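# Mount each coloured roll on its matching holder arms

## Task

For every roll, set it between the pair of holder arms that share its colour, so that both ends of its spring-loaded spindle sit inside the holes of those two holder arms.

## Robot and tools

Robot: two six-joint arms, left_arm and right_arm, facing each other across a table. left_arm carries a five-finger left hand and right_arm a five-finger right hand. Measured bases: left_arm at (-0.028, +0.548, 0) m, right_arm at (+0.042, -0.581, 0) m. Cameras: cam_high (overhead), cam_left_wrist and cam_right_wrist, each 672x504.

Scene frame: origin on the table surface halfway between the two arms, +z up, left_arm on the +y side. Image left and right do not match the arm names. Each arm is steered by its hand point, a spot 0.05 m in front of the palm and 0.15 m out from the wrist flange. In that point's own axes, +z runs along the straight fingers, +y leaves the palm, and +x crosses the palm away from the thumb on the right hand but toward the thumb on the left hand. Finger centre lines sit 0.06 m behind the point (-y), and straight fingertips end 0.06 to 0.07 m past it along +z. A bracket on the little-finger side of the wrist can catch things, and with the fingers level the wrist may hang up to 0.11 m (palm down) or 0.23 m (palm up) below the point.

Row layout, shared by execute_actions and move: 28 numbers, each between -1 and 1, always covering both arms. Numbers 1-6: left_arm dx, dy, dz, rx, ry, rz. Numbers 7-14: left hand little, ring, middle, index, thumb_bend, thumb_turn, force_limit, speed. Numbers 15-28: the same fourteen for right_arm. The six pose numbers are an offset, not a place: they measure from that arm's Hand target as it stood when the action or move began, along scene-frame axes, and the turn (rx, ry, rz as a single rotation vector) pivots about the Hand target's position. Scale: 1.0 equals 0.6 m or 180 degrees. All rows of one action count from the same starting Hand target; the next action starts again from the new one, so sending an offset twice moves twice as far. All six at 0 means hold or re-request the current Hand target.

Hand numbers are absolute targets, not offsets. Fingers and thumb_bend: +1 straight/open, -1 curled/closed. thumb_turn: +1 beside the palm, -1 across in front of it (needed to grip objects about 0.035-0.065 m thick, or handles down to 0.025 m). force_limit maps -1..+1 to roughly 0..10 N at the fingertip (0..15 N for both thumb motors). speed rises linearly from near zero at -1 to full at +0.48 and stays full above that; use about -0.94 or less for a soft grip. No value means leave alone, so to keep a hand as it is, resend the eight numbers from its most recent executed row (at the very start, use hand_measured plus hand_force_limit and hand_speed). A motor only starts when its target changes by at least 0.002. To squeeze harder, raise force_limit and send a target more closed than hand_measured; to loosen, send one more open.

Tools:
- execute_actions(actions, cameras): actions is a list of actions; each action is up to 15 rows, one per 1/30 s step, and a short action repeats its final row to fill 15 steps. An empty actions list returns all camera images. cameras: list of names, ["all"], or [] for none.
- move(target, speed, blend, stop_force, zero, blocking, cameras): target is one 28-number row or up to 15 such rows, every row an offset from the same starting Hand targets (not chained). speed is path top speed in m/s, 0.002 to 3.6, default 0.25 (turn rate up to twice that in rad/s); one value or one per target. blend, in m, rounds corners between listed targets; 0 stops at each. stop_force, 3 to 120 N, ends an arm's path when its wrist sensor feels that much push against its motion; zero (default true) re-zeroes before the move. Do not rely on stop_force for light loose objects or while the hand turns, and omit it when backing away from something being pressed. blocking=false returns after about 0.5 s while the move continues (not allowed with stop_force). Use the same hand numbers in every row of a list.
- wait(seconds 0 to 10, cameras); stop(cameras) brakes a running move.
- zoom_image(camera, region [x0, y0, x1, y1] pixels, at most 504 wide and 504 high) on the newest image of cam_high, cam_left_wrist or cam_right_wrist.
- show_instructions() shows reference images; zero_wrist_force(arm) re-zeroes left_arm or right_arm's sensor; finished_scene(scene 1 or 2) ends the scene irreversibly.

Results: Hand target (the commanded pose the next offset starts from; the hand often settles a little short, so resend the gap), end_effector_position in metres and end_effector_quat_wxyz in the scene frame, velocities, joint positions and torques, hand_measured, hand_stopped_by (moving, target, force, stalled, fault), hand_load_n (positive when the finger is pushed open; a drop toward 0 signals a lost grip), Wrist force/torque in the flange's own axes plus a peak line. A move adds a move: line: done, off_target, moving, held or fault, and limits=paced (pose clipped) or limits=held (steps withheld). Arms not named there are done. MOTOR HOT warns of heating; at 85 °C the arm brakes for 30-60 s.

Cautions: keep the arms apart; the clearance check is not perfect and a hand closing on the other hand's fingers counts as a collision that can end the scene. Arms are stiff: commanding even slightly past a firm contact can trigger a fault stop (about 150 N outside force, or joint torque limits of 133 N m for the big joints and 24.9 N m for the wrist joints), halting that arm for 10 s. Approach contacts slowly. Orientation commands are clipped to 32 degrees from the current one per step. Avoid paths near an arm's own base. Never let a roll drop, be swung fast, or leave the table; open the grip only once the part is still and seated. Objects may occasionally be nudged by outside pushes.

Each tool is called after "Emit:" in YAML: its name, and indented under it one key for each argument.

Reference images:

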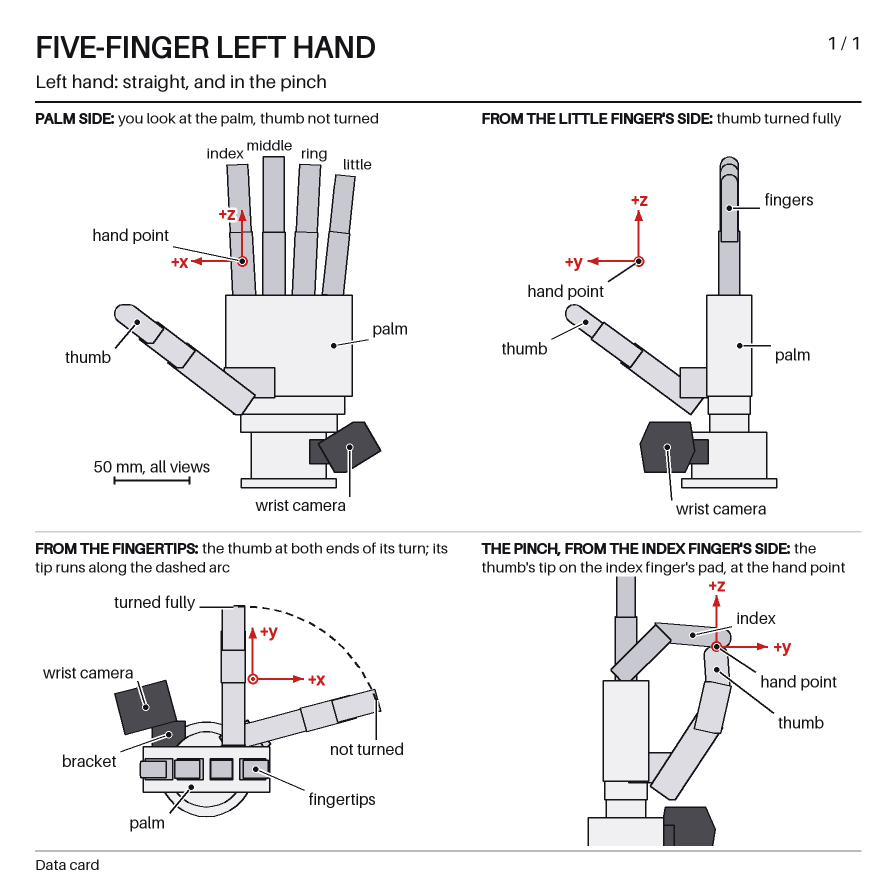

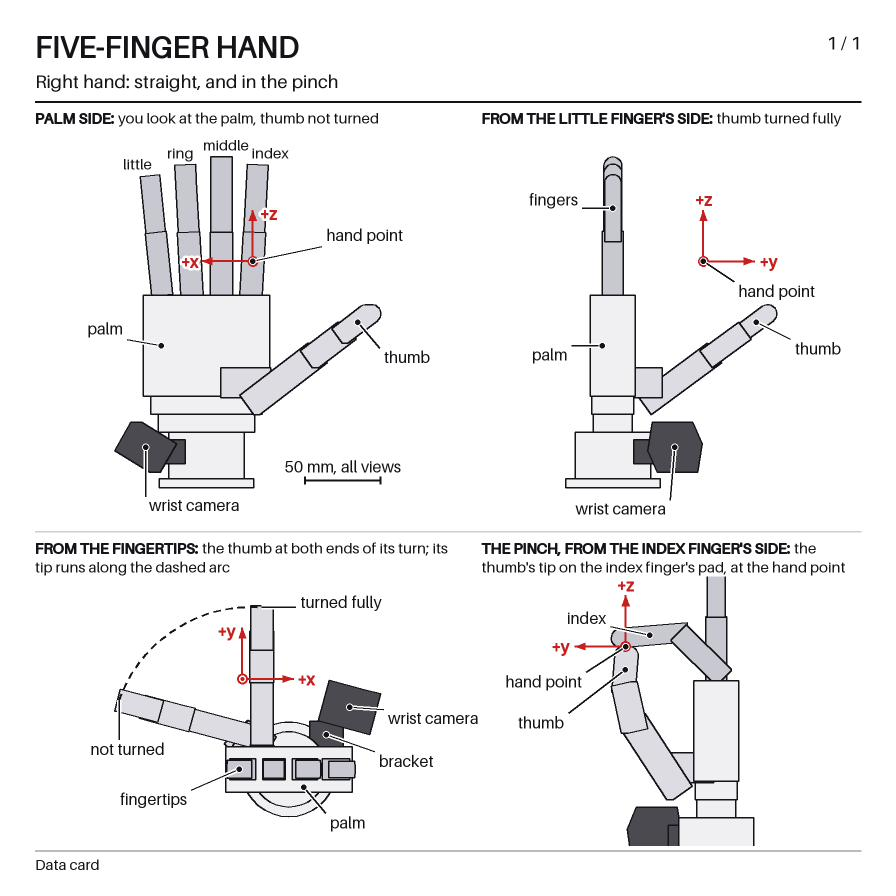

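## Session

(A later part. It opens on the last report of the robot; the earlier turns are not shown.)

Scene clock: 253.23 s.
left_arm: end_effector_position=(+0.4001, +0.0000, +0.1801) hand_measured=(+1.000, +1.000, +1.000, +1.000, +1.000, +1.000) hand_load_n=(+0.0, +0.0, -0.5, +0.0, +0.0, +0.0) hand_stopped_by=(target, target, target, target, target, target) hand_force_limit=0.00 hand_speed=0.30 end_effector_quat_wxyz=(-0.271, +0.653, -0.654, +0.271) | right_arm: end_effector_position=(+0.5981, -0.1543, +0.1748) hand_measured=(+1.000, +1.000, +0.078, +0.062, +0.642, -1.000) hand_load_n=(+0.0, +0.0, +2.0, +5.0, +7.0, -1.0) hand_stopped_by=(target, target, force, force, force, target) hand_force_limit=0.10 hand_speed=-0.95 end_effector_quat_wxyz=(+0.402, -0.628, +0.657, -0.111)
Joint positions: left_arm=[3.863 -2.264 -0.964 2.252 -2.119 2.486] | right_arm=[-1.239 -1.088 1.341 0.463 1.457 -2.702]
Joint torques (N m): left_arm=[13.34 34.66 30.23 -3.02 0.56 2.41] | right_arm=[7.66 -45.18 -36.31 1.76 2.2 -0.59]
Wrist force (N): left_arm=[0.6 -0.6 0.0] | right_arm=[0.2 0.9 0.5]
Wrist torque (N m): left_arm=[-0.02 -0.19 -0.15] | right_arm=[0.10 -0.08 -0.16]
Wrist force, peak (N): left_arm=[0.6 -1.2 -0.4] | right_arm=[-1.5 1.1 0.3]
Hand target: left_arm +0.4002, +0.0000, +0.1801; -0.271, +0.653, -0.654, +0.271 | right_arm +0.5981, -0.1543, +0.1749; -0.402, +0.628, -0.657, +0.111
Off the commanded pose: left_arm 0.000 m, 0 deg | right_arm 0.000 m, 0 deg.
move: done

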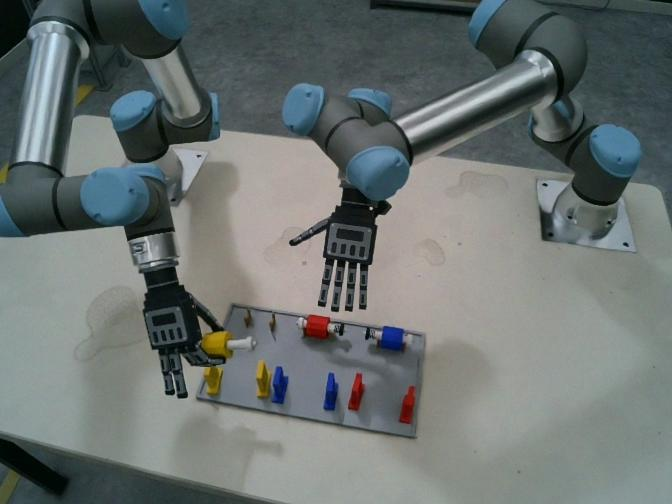

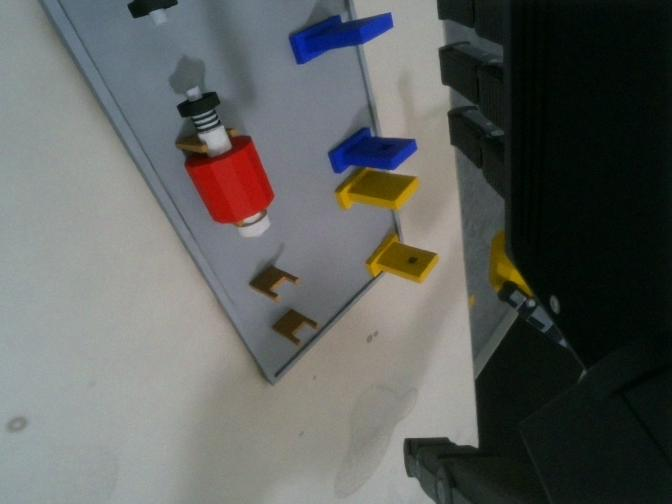

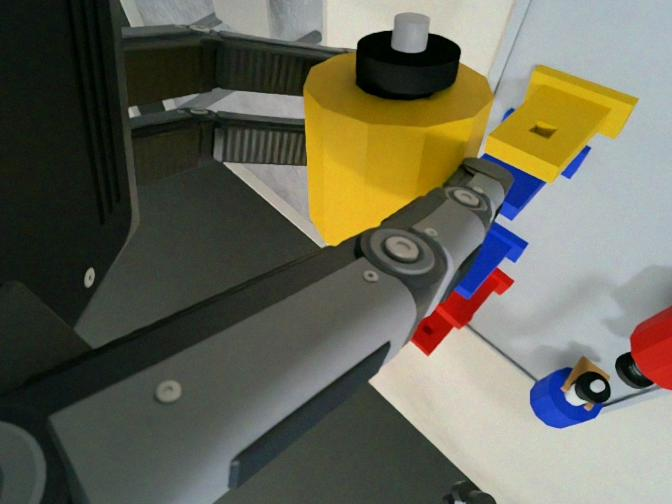

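Emit:
move:
  target:
    - [0,0,0,0,0,0,1,1,1,1,1,1,0,0.3,-0.0085,0.0057,-0.0833,0,0,0,1,1,-0.35,-0.35,-0.15,-1,0.1,-0.95]
    - [0,0,0,0,0,0,1,1,1,1,1,1,0,0.3,-0.0085,0.0057,-0.1215,0,0,0,1,1,-0.35,-0.35,-0.15,-1,0.1,-0.95]
  speed: [0.08,0.03]
  cameras: ["all"]

Emit:
zoom_image:
  camera: "cam_left_wrist"
  region: [330, 130, 500, 290]

Emit:
zoom_image:
  camera: "cam_right_wrist"
  region: [300, 0, 600, 220]

Scene clock: 265.70 s.
left_arm: end_effector_position=(+0.4002, +0.0000, +0.1801) hand_measured=(+1.000, +1.000, +1.000, +1.000, +1.000, +1.000) hand_load_n=(+0.0, +0.0, +0.0, +0.0, -0.5, +0.0) hand_stopped_by=(target, target, target, target, target, target) hand_force_limit=0.00 hand_speed=0.30 end_effector_quat_wxyz=(-0.271, +0.653, -0.654, +0.271) | right_arm: end_effector_position=(+0.5930, -0.1509, +0.1021) hand_measured=(+1.000, +1.000, +0.078, +0.062, +0.642, -1.000) hand_load_n=(+0.0, +0.0, +2.0, +5.5, +7.0, -1.0) hand_stopped_by=(target, target, force, force, force, target) hand_force_limit=0.10 hand_speed=-0.95 end_effector_quat_wxyz=(+0.402, -0.628, +0.657, -0.111)
Joint positions: left_arm=[3.863 -2.265 -0.963 2.252 -2.119 2.486] | right_arm=[-1.23 -1.035 1.456 0.295 1.464 -2.696]
Joint torques (N m): left_arm=[12.48 35.24 32.15 -3.11 0.15 1.63] | right_arm=[11.7 -30.54 -3.5 -1.1 2.26 1.36]
Wrist force (N): left_arm=[0.5 -0.7 -0.1] | right_arm=[-0.3 1.2 0.4]
Wrist torque (N m): left_arm=[-0.04 -0.17 -0.16] | right_arm=[0.14 -0.01 -0.24]
Wrist force, peak (N): left_arm=[0.3 -1.1 0.0] | right_arm=[0.5 1.1 0.8]
Hand target: left_arm +0.4002, +0.0000, +0.1801; -0.271, +0.653, -0.654, +0.271 | right_arm +0.5930, -0.1509, +0.1020; -0.402, +0.628, -0.657, +0.111
Off the commanded pose: left_arm 0.000 m, 0 deg | right_arm 0.000 m, 0 deg.
move: done

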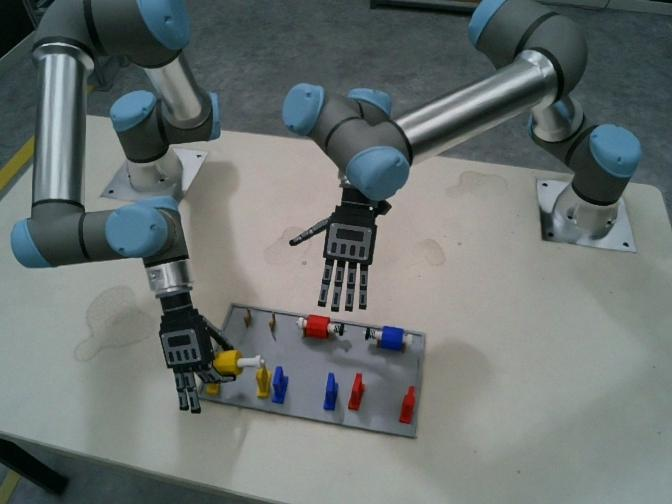

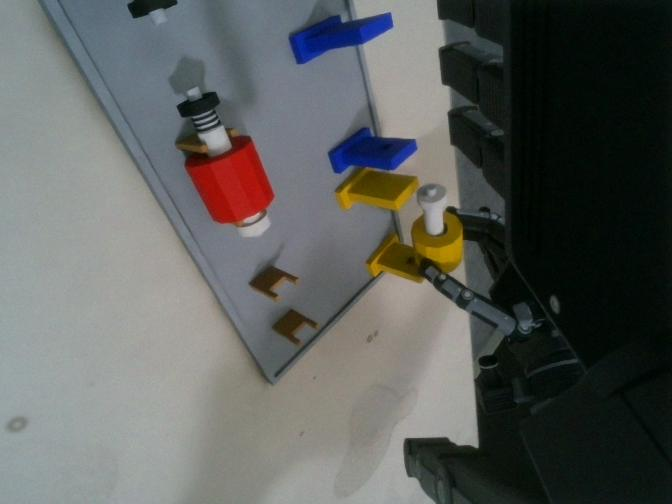

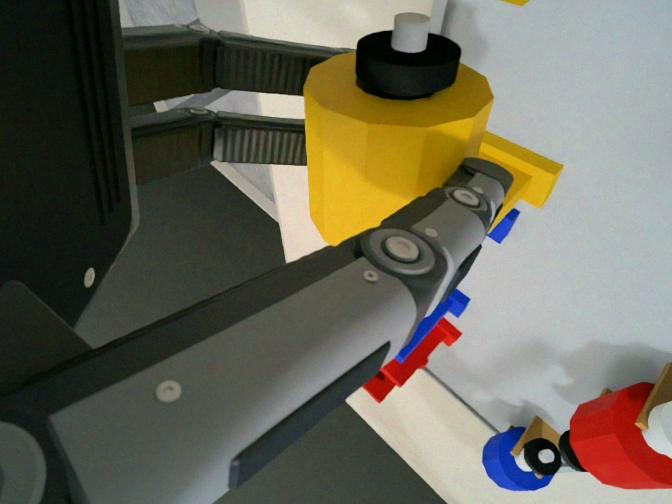

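Scaled by 2.965 from the camera's 672x504 image, which has a finer 960x720 frame.

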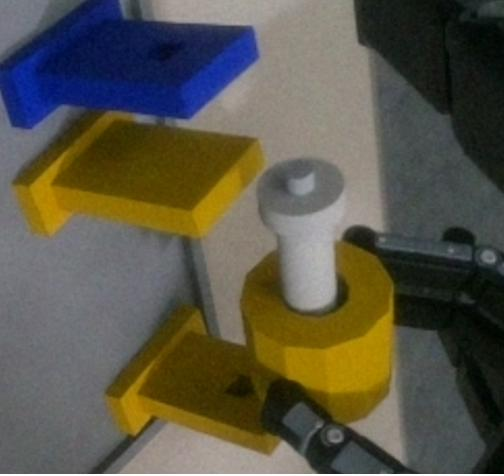

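Scaled by 1.680 from the camera's 672x504 image, which has a finer 960x720 frame.

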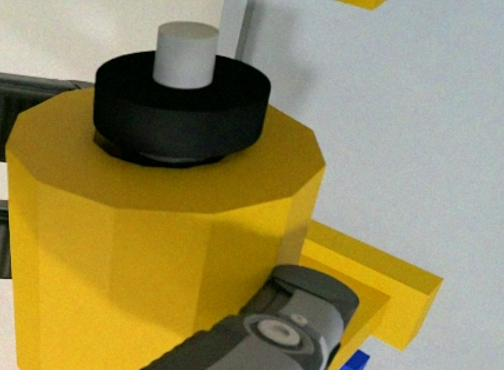

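Emit:
move:
  target: [0,0,0,0,0,0,1,1,1,1,1,1,0,0.3,0,0,-0.0287,0,0,0,1,1,-0.35,-0.35,-0.15,-1,0.1,-0.95]
  speed: 0.015
  stop_force: 6
  cameras: ["cam_left_wrist","cam_right_wrist","cam_high"]

Emit:
zoom_image:
  camera: "cam_left_wrist"
  region: [330, 130, 500, 290]

Emit:
zoom_image:
  camera: "cam_right_wrist"
  region: [300, 0, 600, 220]

Scene clock: 268.17 s.
left_arm: end_effector_position=(+0.4002, +0.0000, +0.1801) hand_measured=(+1.000, +1.000, +1.000, +1.000, +1.000, +1.000) hand_load_n=(+0.0, +0.0, +0.0, +0.0, +0.0, +0.0) hand_stopped_by=(target, target, target, target, target, target) hand_force_limit=0.00 hand_speed=0.30 end_effector_quat_wxyz=(-0.271, +0.653, -0.654, +0.271) | right_arm: end_effector_position=(+0.5930, -0.1509, +0.0848) hand_measured=(+1.000, +1.000, +0.078, +0.062, +0.642, -1.000) hand_load_n=(+0.0, +0.0, +1.5, +5.0, +6.5, -0.5) hand_stopped_by=(target, target, force, force, force, target) hand_force_limit=0.10 hand_speed=-0.95 end_effector_quat_wxyz=(+0.402, -0.628, +0.657, -0.111)
Joint positions: left_arm=[3.863 -2.265 -0.963 2.252 -2.119 2.486] | right_arm=[-1.23 -1.018 1.477 0.257 1.464 -2.696]
Joint torques (N m): left_arm=[11.11 36.06 32.04 -3.25 -0.41 0.76] | right_arm=[10.39 -29.17 -4.96 -1.02 1.5 0.81]
Wrist force (N): left_arm=[0.2 -0.4 -0.1] | right_arm=[-0.4 0.7 0.4]
Wrist torque (N m): left_arm=[0.00 -0.13 -0.19] | right_arm=[0.08 -0.02 -0.25]
Wrist force, peak (N): left_arm=[0.6 -0.9 0.0] | right_arm=[-0.2 1.4 0.3]
Hand target: left_arm +0.4002, +0.0000, +0.1801; -0.271, +0.653, -0.654, +0.271 | right_arm +0.5930, -0.1509, +0.0848; -0.402, +0.628, -0.657, +0.111
Off the commanded pose: left_arm 0.000 m, 0 deg | right_arm 0.000 m, 0 deg.
move: done

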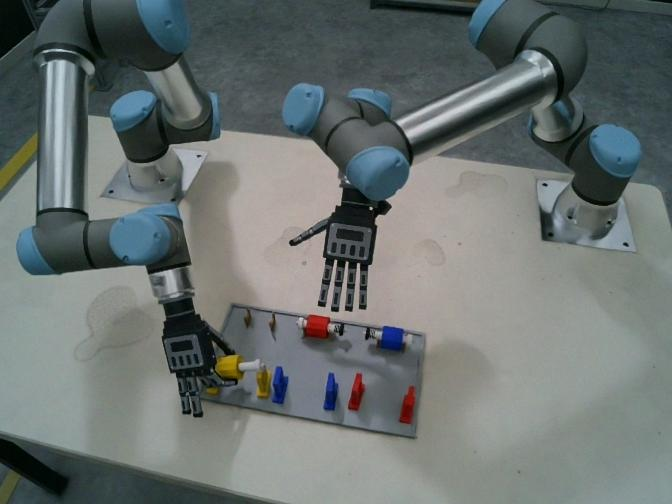

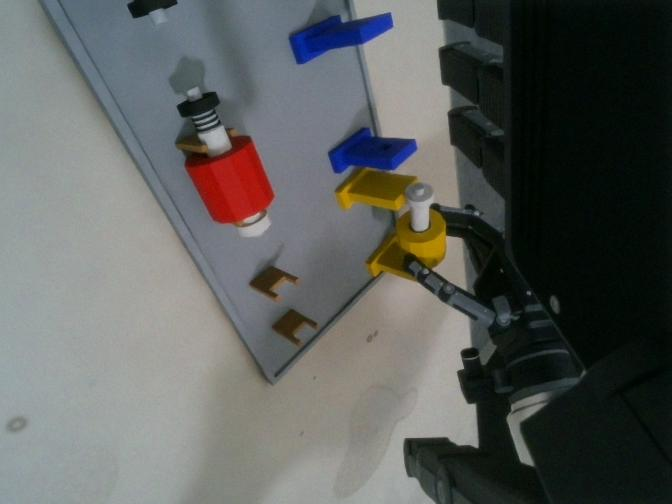

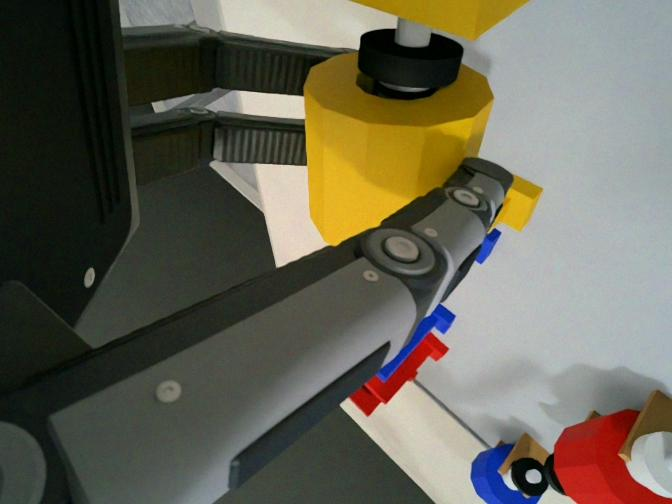

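Scaled by 2.965 from the camera's 672x504 image, which has a finer 960x720 frame.

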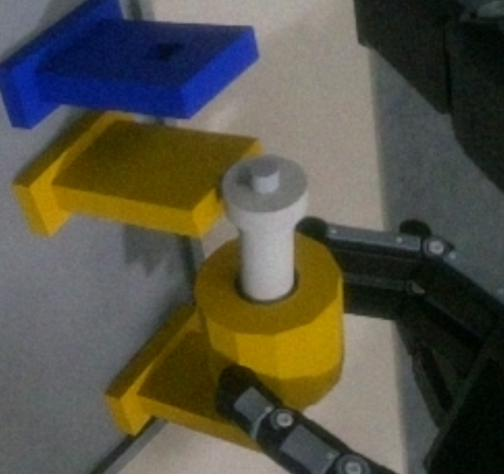

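Scaled by 1.680 from the camera's 672x504 image, which has a finer 960x720 frame.

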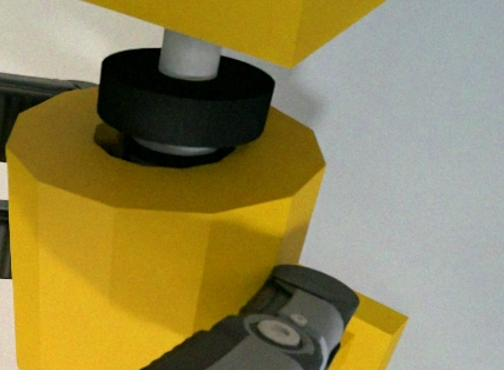

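Emit:
move:
  target: [0,0,0,0,0,0,1,1,1,1,1,1,0,0.3,0.0005,-0.005,-0.0075,0,0,0,1,1,-0.35,-0.35,-0.15,-1,0.1,-0.95]
  speed: 0.01
  stop_force: 6
  cameras: ["cam_left_wrist","cam_right_wrist"]

Emit:
zoom_image:
  camera: "cam_left_wrist"
  region: [350, 160, 470, 290]

Emit:
zoom_image:
  camera: "cam_right_wrist"
  region: [300, 0, 600, 220]

Scene clock: 270.13 s.
left_arm: end_effector_position=(+0.4002, +0.0000, +0.1801) hand_measured=(+1.000, +1.000, +1.000, +1.000, +1.000, +1.000) hand_load_n=(+0.0, +0.0, +0.0, +0.0, +0.0, -0.5) hand_stopped_by=(target, target, target, target, target, target) hand_force_limit=0.00 hand_speed=0.30 end_effector_quat_wxyz=(-0.271, +0.653, -0.654, +0.271) | right_arm: end_effector_position=(+0.5933, -0.1539, +0.0803) hand_measured=(+1.000, +1.000, +0.078, +0.062, +0.642, -1.000) hand_load_n=(+0.0, +0.0, +2.0, +6.0, +7.0, +1.0) hand_stopped_by=(target, target, force, force, force, target) hand_force_limit=0.10 hand_speed=-0.95 end_effector_quat_wxyz=(+0.402, -0.628, +0.657, -0.111)
Joint positions: left_arm=[3.863 -2.265 -0.963 2.252 -2.119 2.486] | right_arm=[-1.235 -1.016 1.487 0.246 1.46 -2.699]
Joint torques (N m): left_arm=[10.45 36.55 31.34 -3.01 -0.76 -0.03] | right_arm=[-9.24 -27.74 -3.7 -0.89 -1.7 -1.93]
Wrist force (N): left_arm=[0.3 -0.6 -0.3] | right_arm=[-3.4 0.3 0.2]
Wrist torque (N m): left_arm=[-0.02 -0.15 -0.17] | right_arm=[0.06 -0.11 -0.02]
Wrist force, peak (N): left_arm=[0.4 -0.9 -0.3] | right_arm=[-3.9 0.8 -0.1]
Hand target: left_arm +0.4002, +0.0000, +0.1801; -0.271, +0.653, -0.654, +0.271 | right_arm +0.5933, -0.1539, +0.0803; -0.402, +0.628, -0.657, +0.111
Off the commanded pose: left_arm 0.000 m, 0 deg | right_arm 0.000 m, 0 deg.
move: done
Images, in order (width x height): cam_left_wrist 672x504, cam_right_wrist 672x504.

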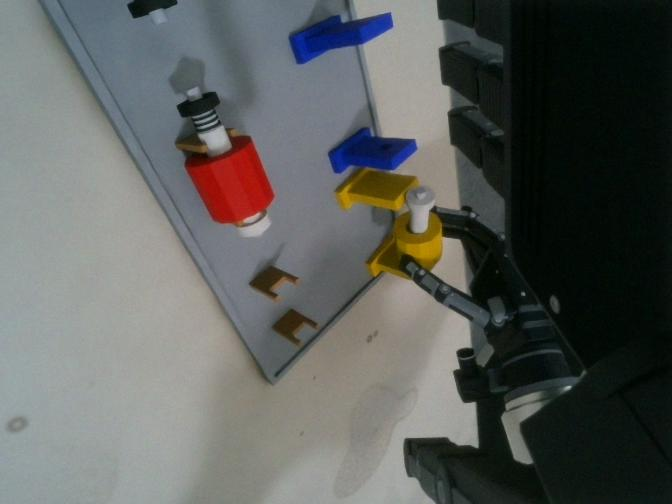

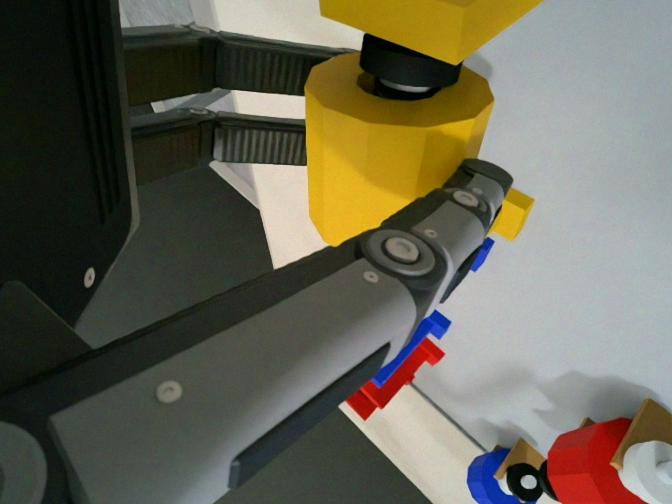

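Scaled by 3.877 from the camera's 672x504 image, which has a finer 960x720 frame.

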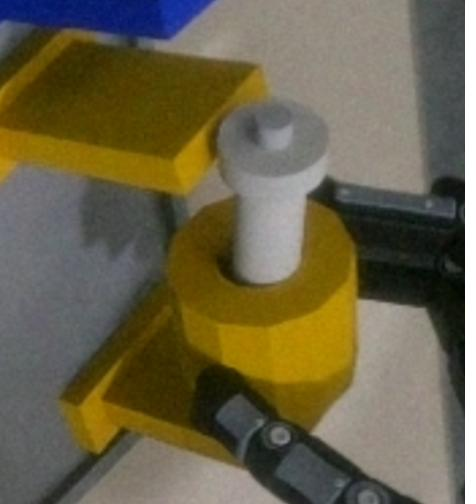

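Scaled by 1.680 from the camera's 672x504 image, which has a finer 960x720 frame.

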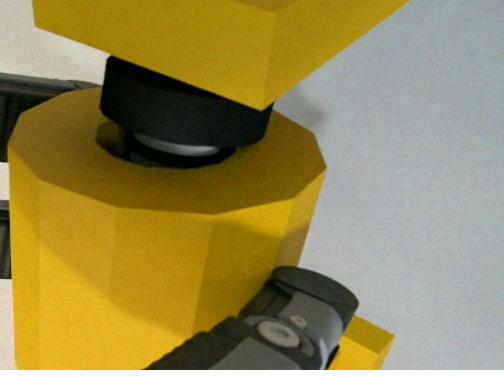

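Emit:
move:
  target:
    - [0,0,0,0,0,0,1,1,1,1,1,1,0,0.3,0,0.0017,0,0,0,0,1,1,-0.35,-0.35,-0.15,-1,0.1,-0.95]
    - [0,0,0,0,0,0,1,1,1,1,1,1,0,0.3,-0.0002,-0.0037,-0.0037,0.02757,0.00339,0,1,1,-0.35,-0.35,-0.15,-1,0.1,-0.95]
  speed: 0.015
  cameras: ["cam_left_wrist","cam_right_wrist"]

Emit:
zoom_image:
  camera: "cam_left_wrist"
  region: [350, 160, 470, 290]

Emit:
zoom_image:
  camera: "cam_right_wrist"
  region: [300, 0, 600, 220]

Scene clock: 275.03 s.
left_arm: end_effector_position=(+0.4002, +0.0000, +0.1801) hand_measured=(+1.000, +1.000, +1.000, +1.000, +1.000, +1.000) hand_load_n=(+0.0, +0.0, +0.0, -0.5, +0.0, +0.0) hand_stopped_by=(target, target, target, target, target, target) hand_force_limit=0.00 hand_speed=0.30 end_effector_quat_wxyz=(-0.271, +0.653, -0.654, +0.271) | right_arm: end_effector_position=(+0.5932, -0.1561, +0.0780) hand_measured=(+1.000, +1.000, +0.078, +0.062, +0.642, -1.000) hand_load_n=(+0.0, +0.0, +2.5, +5.0, +7.0, -0.5) hand_stopped_by=(target, target, force, force, force, target) hand_force_limit=0.10 hand_speed=-0.95 end_effector_quat_wxyz=(+0.425, -0.611, +0.664, -0.079)
Joint positions: left_arm=[3.863 -2.265 -0.963 2.252 -2.119 2.486] | right_arm=[-1.271 -1.026 1.536 0.183 1.378 -2.657]
Joint torques (N m): left_arm=[9.05 35.85 31.52 -3.02 -1.74 -1.45] | right_arm=[-7.88 -46.55 -3.75 -1.23 -2.39 1.58]
Wrist force (N): left_arm=[0.6 -0.8 -0.1] | right_arm=[-0.3 1.0 0.5]
Wrist torque (N m): left_arm=[-0.04 -0.18 -0.15] | right_arm=[0.09 -0.09 -0.26]
Wrist force, peak (N): left_arm=[0.6 -1.1 0.0] | right_arm=[-3.9 0.5 0.1]
Hand target: left_arm +0.4002, +0.0000, +0.1801; -0.271, +0.653, -0.654, +0.271 | right_arm +0.5932, -0.1561, +0.0780; -0.425, +0.611, -0.664, +0.079
Off the commanded pose: left_arm 0.000 m, 0 deg | right_arm 0.000 m, 0 deg.
move: done
Images, in order (width x height): cam_left_wrist 672x504, cam_right_wrist 672x504.

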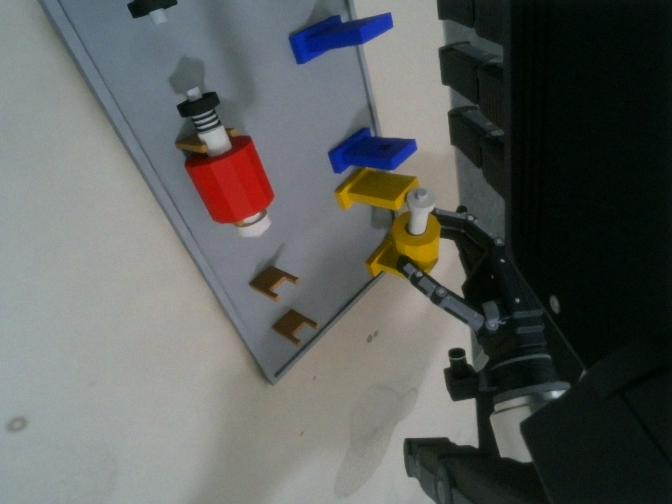

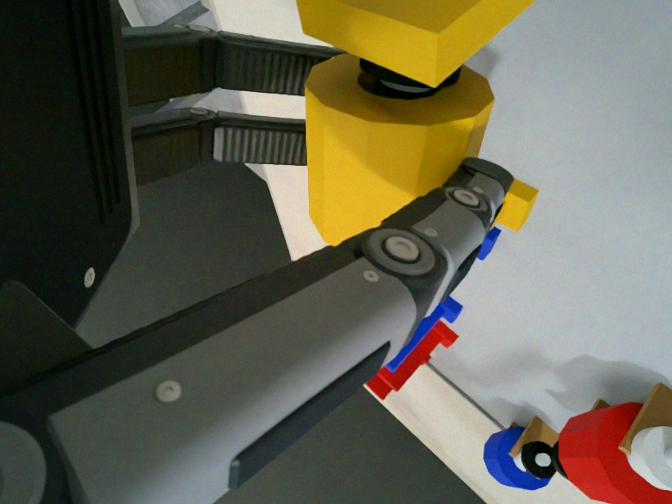

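Scaled by 3.877 from the camera's 672x504 image, which has a finer 960x720 frame.

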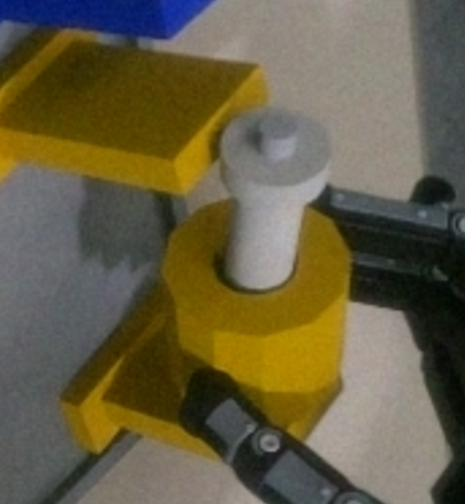

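Scaled by 1.680 from the camera's 672x504 image, which has a finer 960x720 frame.

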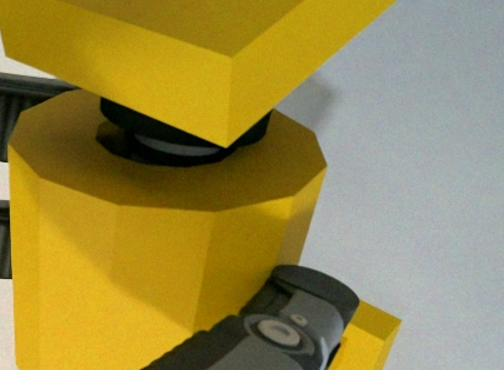

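Emit:
move:
  target: [0,0,0,0,0,0,1,1,1,1,1,1,0,0.3,0.0016,-0.0132,0,0,0,0,1,1,-0.35,-0.35,-0.15,-1,0.1,-0.95]
  speed: 0.006
  stop_force: 3
  cameras: ["cam_left_wrist","cam_right_wrist"]

Emit:
zoom_image:
  camera: "cam_left_wrist"
  region: [350, 160, 470, 290]

Emit:
zoom_image:
  camera: "cam_right_wrist"
  region: [300, 0, 600, 220]

Scene clock: 277.37 s.
left_arm: end_effector_position=(+0.4002, +0.0000, +0.1801) hand_measured=(+1.000, +1.000, +1.000, +1.000, +1.000, +1.000) hand_load_n=(+0.0, +0.0, +0.0, +0.0, +0.0, +0.0) hand_stopped_by=(target, target, target, target, target, target) hand_force_limit=0.00 hand_speed=0.30 end_effector_quat_wxyz=(-0.271, +0.653, -0.654, +0.271) | right_arm: end_effector_position=(+0.5937, -0.1605, +0.0781) hand_measured=(+1.000, +1.000, +0.078, +0.062, +0.642, -1.000) hand_load_n=(+0.0, +0.0, +2.5, +5.5, +7.0, +1.0) hand_stopped_by=(target, target, force, force, force, target) hand_force_limit=0.10 hand_speed=-0.95 end_effector_quat_wxyz=(+0.425, -0.611, +0.664, -0.079)
Joint positions: left_arm=[3.863 -2.265 -0.963 2.252 -2.119 2.486] | right_arm=[-1.28 -1.03 1.542 0.181 1.371 -2.663]
Joint torques (N m): left_arm=[7.91 35.99 31.93 -3.1 -1.82 -1.61] | right_arm=[11.19 -28.36 -31.14 1.94 2.54 0.89]
Wrist force (N): left_arm=[0.5 -0.8 -0.2] | right_arm=[-2.9 0.7 0.1]
Wrist torque (N m): left_arm=[-0.04 -0.17 -0.16] | right_arm=[0.11 -0.11 -0.06]
Wrist force, peak (N): left_arm=[0.6 -0.9 -0.2] | right_arm=[-4.9 0.4 0.1]
Hand target: left_arm +0.4002, +0.0000, +0.1801; -0.271, +0.653, -0.654, +0.271 | right_arm +0.5937, -0.1605, +0.0781; -0.425, +0.611, -0.664, +0.079 (not the last commanded pose)
Off the commanded pose: left_arm 0.000 m, 0 deg | right_arm 0.004 m, 0 deg.
move: contact (right_arm)
Images, in order (width x height): cam_left_wrist 672x504, cam_right_wrist 672x504.

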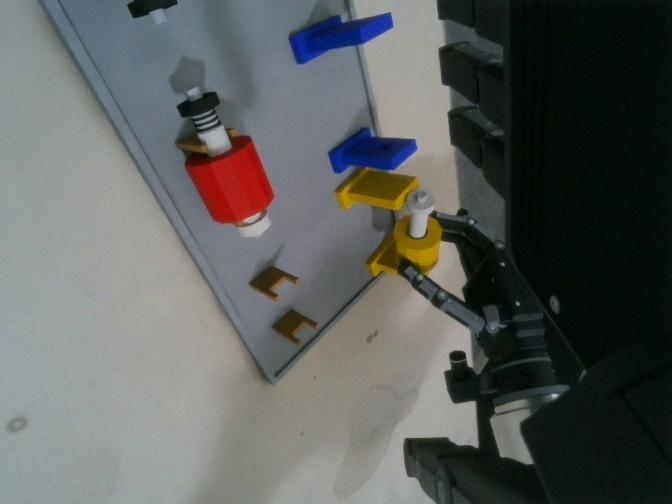

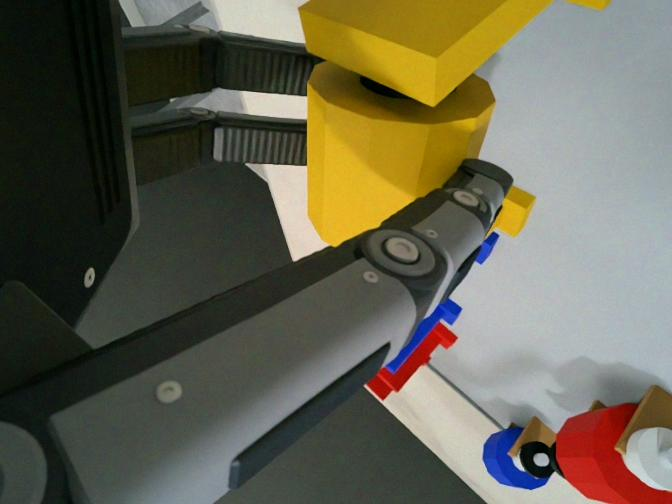

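Scaled by 3.877 from the camera's 672x504 image, which has a finer 960x720 frame.

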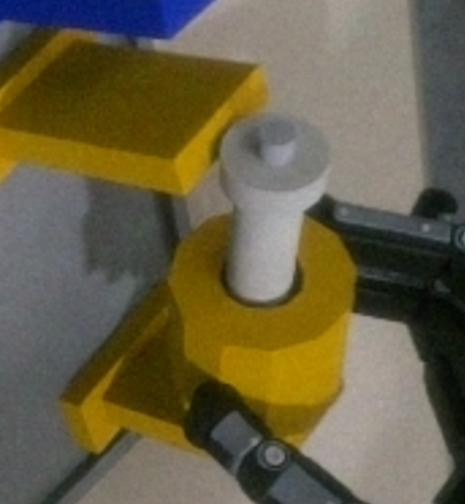

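Scaled by 1.680 from the camera's 672x504 image, which has a finer 960x720 frame.

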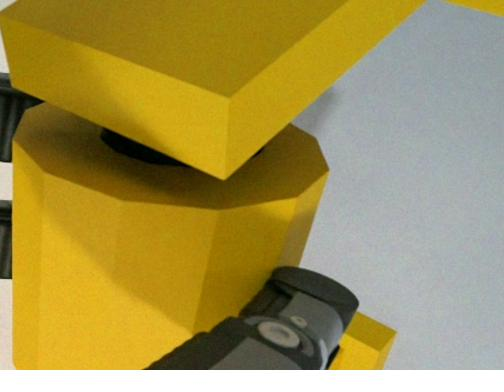

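Emit:
move:
  target: [0,0,0,0,0,0,1,1,1,1,1,1,0,0.3,0,0,0.0042,0,0,0,1,1,-0.35,-0.35,-0.15,-1,0.1,-0.95]
  speed: 0.008
  cameras: ["cam_left_wrist","cam_right_wrist"]

Emit:
zoom_image:
  camera: "cam_left_wrist"
  region: [350, 160, 470, 290]

Emit:
zoom_image:
  camera: "cam_right_wrist"
  region: [300, 0, 600, 220]

Scene clock: 282.63 s.
left_arm: end_effector_position=(+0.4002, +0.0000, +0.1801) hand_measured=(+1.000, +1.000, +1.000, +1.000, +1.000, +1.000) hand_load_n=(+0.0, +0.0, +0.0, +0.0, +0.0, +0.0) hand_stopped_by=(target, target, target, target, target, target) hand_force_limit=0.00 hand_speed=0.30 end_effector_quat_wxyz=(-0.271, +0.653, -0.654, +0.271) | right_arm: end_effector_position=(+0.5937, -0.1605, +0.0805) hand_measured=(+1.000, +1.000, +0.078, +0.062, +0.642, -1.000) hand_load_n=(+0.0, +0.0, +4.0, +4.5, +7.5, +0.0) hand_stopped_by=(target, target, force, force, force, target) hand_force_limit=0.10 hand_speed=-0.95 end_effector_quat_wxyz=(+0.425, -0.611, +0.664, -0.079)
Joint positions: left_arm=[3.863 -2.265 -0.963 2.252 -2.119 2.486] | right_arm=[-1.28 -1.033 1.54 0.186 1.371 -2.663]
Joint torques (N m): left_arm=[6.74 36.15 31.5 -2.98 -1.78 -1.68] | right_arm=[10.03 -46.93 -33.94 1.34 1.69 0.86]
Wrist force (N): left_arm=[0.5 -0.8 -0.3] | right_arm=[-0.5 2.8 2.0]
Wrist torque (N m): left_arm=[-0.04 -0.18 -0.16] | right_arm=[0.18 -0.16 -0.05]
Wrist force, peak (N): left_arm=[0.5 -1.0 -0.2] | right_arm=[-0.8 3.1 2.3]
Hand target: left_arm +0.4002, +0.0000, +0.1801; -0.271, +0.653, -0.654, +0.271 | right_arm +0.5937, -0.1605, +0.0806; -0.425, +0.611, -0.664, +0.079
Off the commanded pose: left_arm 0.000 m, 0 deg | right_arm 0.000 m, 0 deg.
move: done
Images, in order (width x height): cam_left_wrist 672x504, cam_right_wrist 672x504.

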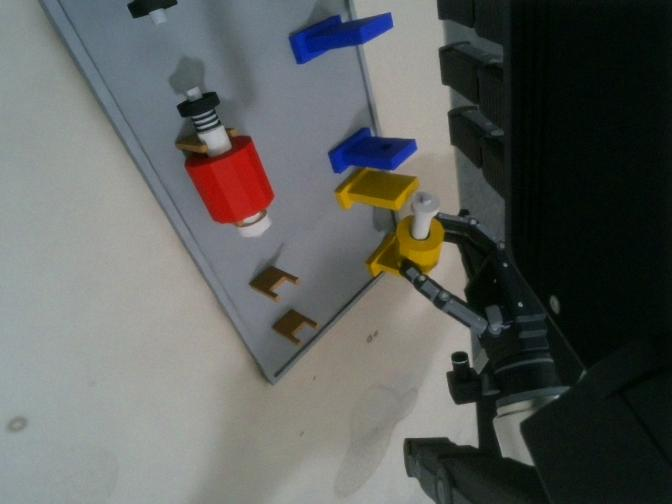

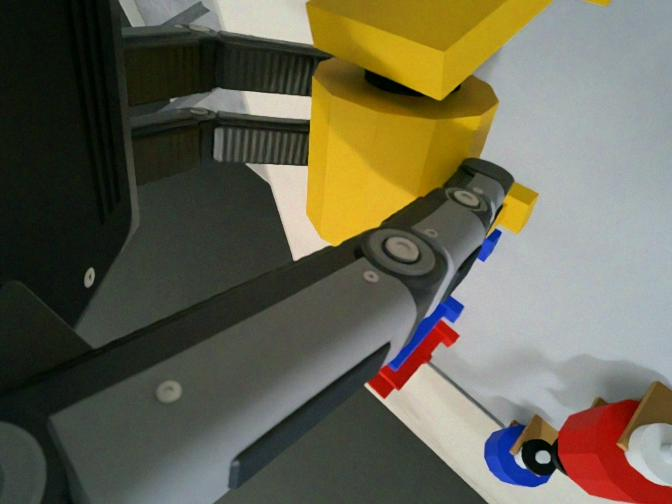

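Scaled by 3.877 from the camera's 672x504 image, which has a finer 960x720 frame.

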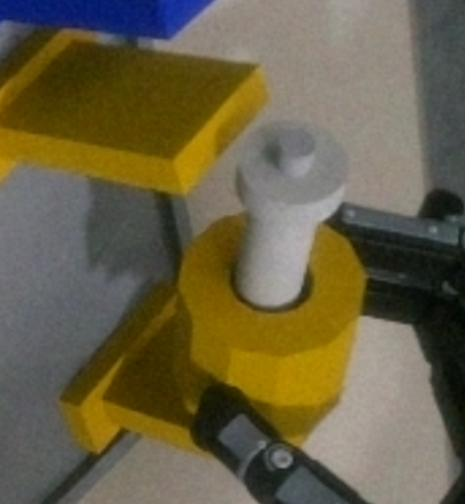

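Scaled by 1.680 from the camera's 672x504 image, which has a finer 960x720 frame.

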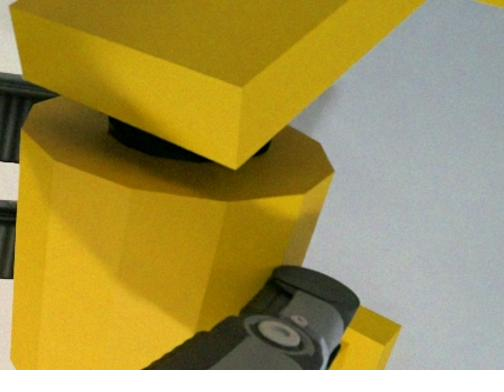

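Emit:
move:
  target: [0,0,0,0,0,0,1,1,1,1,1,1,0,0.3,0,0,-0.003,0,0,0,1,1,-0.35,-0.35,-0.15,-1,0.1,-0.95]
  speed: 0.008

Emit:
move:
  target: [0,0,0,0,0,0,1,1,1,1,1,1,0,0.3,0.0006,-0.005,0,0,0,0,1,1,-0.35,-0.35,-0.15,-1,0.1,-0.95]
  speed: 0.005
  stop_force: 3
  cameras: ["cam_left_wrist","cam_right_wrist","cam_high"]

Emit:
zoom_image:
  camera: "cam_left_wrist"
  region: [350, 160, 470, 290]

Emit:
zoom_image:
  camera: "cam_high"
  region: [160, 310, 310, 420]

Scene clock: 284.87 s.
left_arm: end_effector_position=(+0.4002, +0.0000, +0.1801) hand_measured=(+1.000, +1.000, +1.000, +1.000, +1.000, +1.000) hand_load_n=(+0.0, +0.0, +0.0, +0.0, +0.0, -0.5) hand_stopped_by=(target, target, target, target, target, target) hand_force_limit=0.00 hand_speed=0.30 end_effector_quat_wxyz=(-0.271, +0.653, -0.654, +0.271) | right_arm: end_effector_position=(+0.5937, -0.1605, +0.0789) hand_measured=(+1.000, +1.000, +0.078, +0.062, +0.642, -1.000) hand_load_n=(+0.0, +0.0, +3.5, +4.5, +7.5, +0.0) hand_stopped_by=(target, target, force, force, force, target) hand_force_limit=0.10 hand_speed=-0.95 end_effector_quat_wxyz=(+0.425, -0.611, +0.664, -0.079)
Joint positions: left_arm=[3.863 -2.265 -0.963 2.252 -2.119 2.486] | right_arm=[-1.28 -1.031 1.541 0.183 1.371 -2.663]
Joint torques (N m): left_arm=[5.36 35.91 31.62 -2.94 -1.72 -1.47] | right_arm=[9.2 -28.77 -4 -1.06 -1.76 0.42]
Wrist force (N): left_arm=[0.6 -0.6 -0.2] | right_arm=[-0.1 0.8 0.5]
Wrist torque (N m): left_arm=[-0.03 -0.19 -0.15] | right_arm=[0.07 -0.09 -0.13]
Wrist force, peak (N): left_arm=[0.7 -0.8 -0.1] | right_arm=[-0.8 3.0 2.6]
Hand target: left_arm +0.4002, +0.0000, +0.1801; -0.271, +0.653, -0.654, +0.271 | right_arm +0.5937, -0.1605, +0.0788; -0.425, +0.611, -0.664, +0.079
Off the commanded pose: left_arm 0.000 m, 0 deg | right_arm 0.000 m, 0 deg.
move: done

Scene clock: 286.30 s.
left_arm: end_effector_position=(+0.4002, +0.0000, +0.1801) hand_measured=(+1.000, +1.000, +1.000, +1.000, +1.000, +1.000) hand_load_n=(+0.0, +0.0, +0.0, +0.0, +0.0, -0.5) hand_stopped_by=(target, target, target, target, target, target) hand_force_limit=0.00 hand_speed=0.30 end_effector_quat_wxyz=(-0.271, +0.653, -0.654, +0.271) | right_arm: end_effector_position=(+0.5938, -0.1614, +0.0787) hand_measured=(+1.000, +1.000, +0.078, +0.062, +0.642, -1.000) hand_load_n=(+0.0, +0.0, +3.5, +4.5, +7.5, +1.0) hand_stopped_by=(target, target, force, force, force, target) hand_force_limit=0.10 hand_speed=-0.95 end_effector_quat_wxyz=(+0.425, -0.611, +0.664, -0.079)
Joint positions: left_arm=[3.863 -2.265 -0.963 2.252 -2.119 2.486] | right_arm=[-1.282 -1.031 1.543 0.182 1.369 -2.664]
Joint torques (N m): left_arm=[4.99 35.99 32.29 -2.96 -1.65 -1.55] | right_arm=[8.38 -28.72 -32.46 1.86 2.59 0.93]
Wrist force (N): left_arm=[0.6 -0.8 0.0] | right_arm=[-1.8 2.6 2.0]
Wrist torque (N m): left_arm=[-0.06 -0.18 -0.15] | right_arm=[0.11 -0.12 -0.06]
Wrist force, peak (N): left_arm=[0.5 -0.9 -0.2] | right_arm=[-3.1 3.1 2.9]
Hand target: left_arm +0.4002, +0.0000, +0.1801; -0.271, +0.653, -0.654, +0.271 | right_arm +0.5938, -0.1614, +0.0787; -0.425, +0.611, -0.664, +0.079 (not the last commanded pose)
Off the commanded pose: left_arm 0.000 m, 0 deg | right_arm 0.002 m, 0 deg.
move: contact (right_arm)

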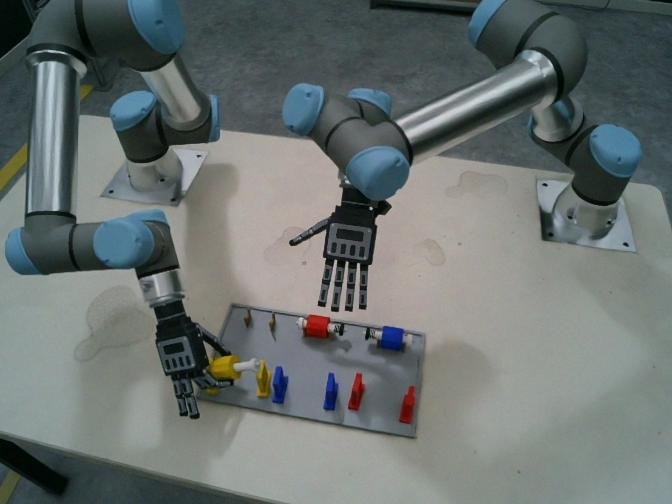

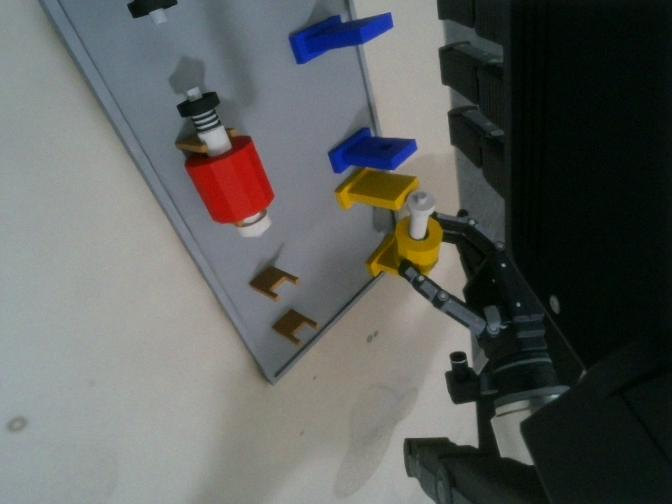

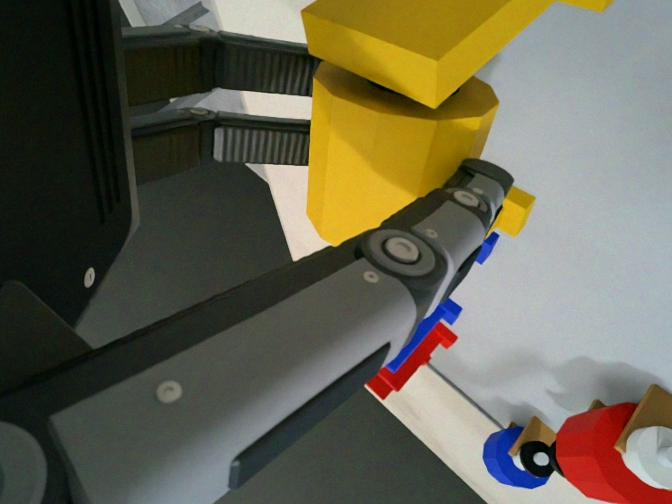

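Scaled by 3.877 from the camera's 672x504 image, which has a finer 960x720 frame.

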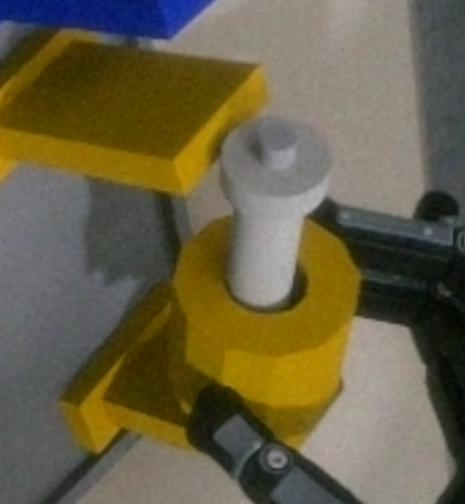

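Scaled by 3.360 from the camera's 672x504 image, which has a finer 960x720 frame.

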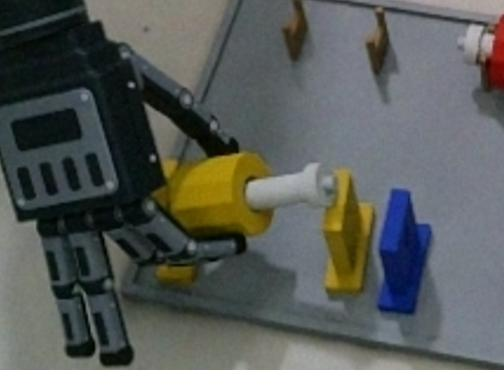

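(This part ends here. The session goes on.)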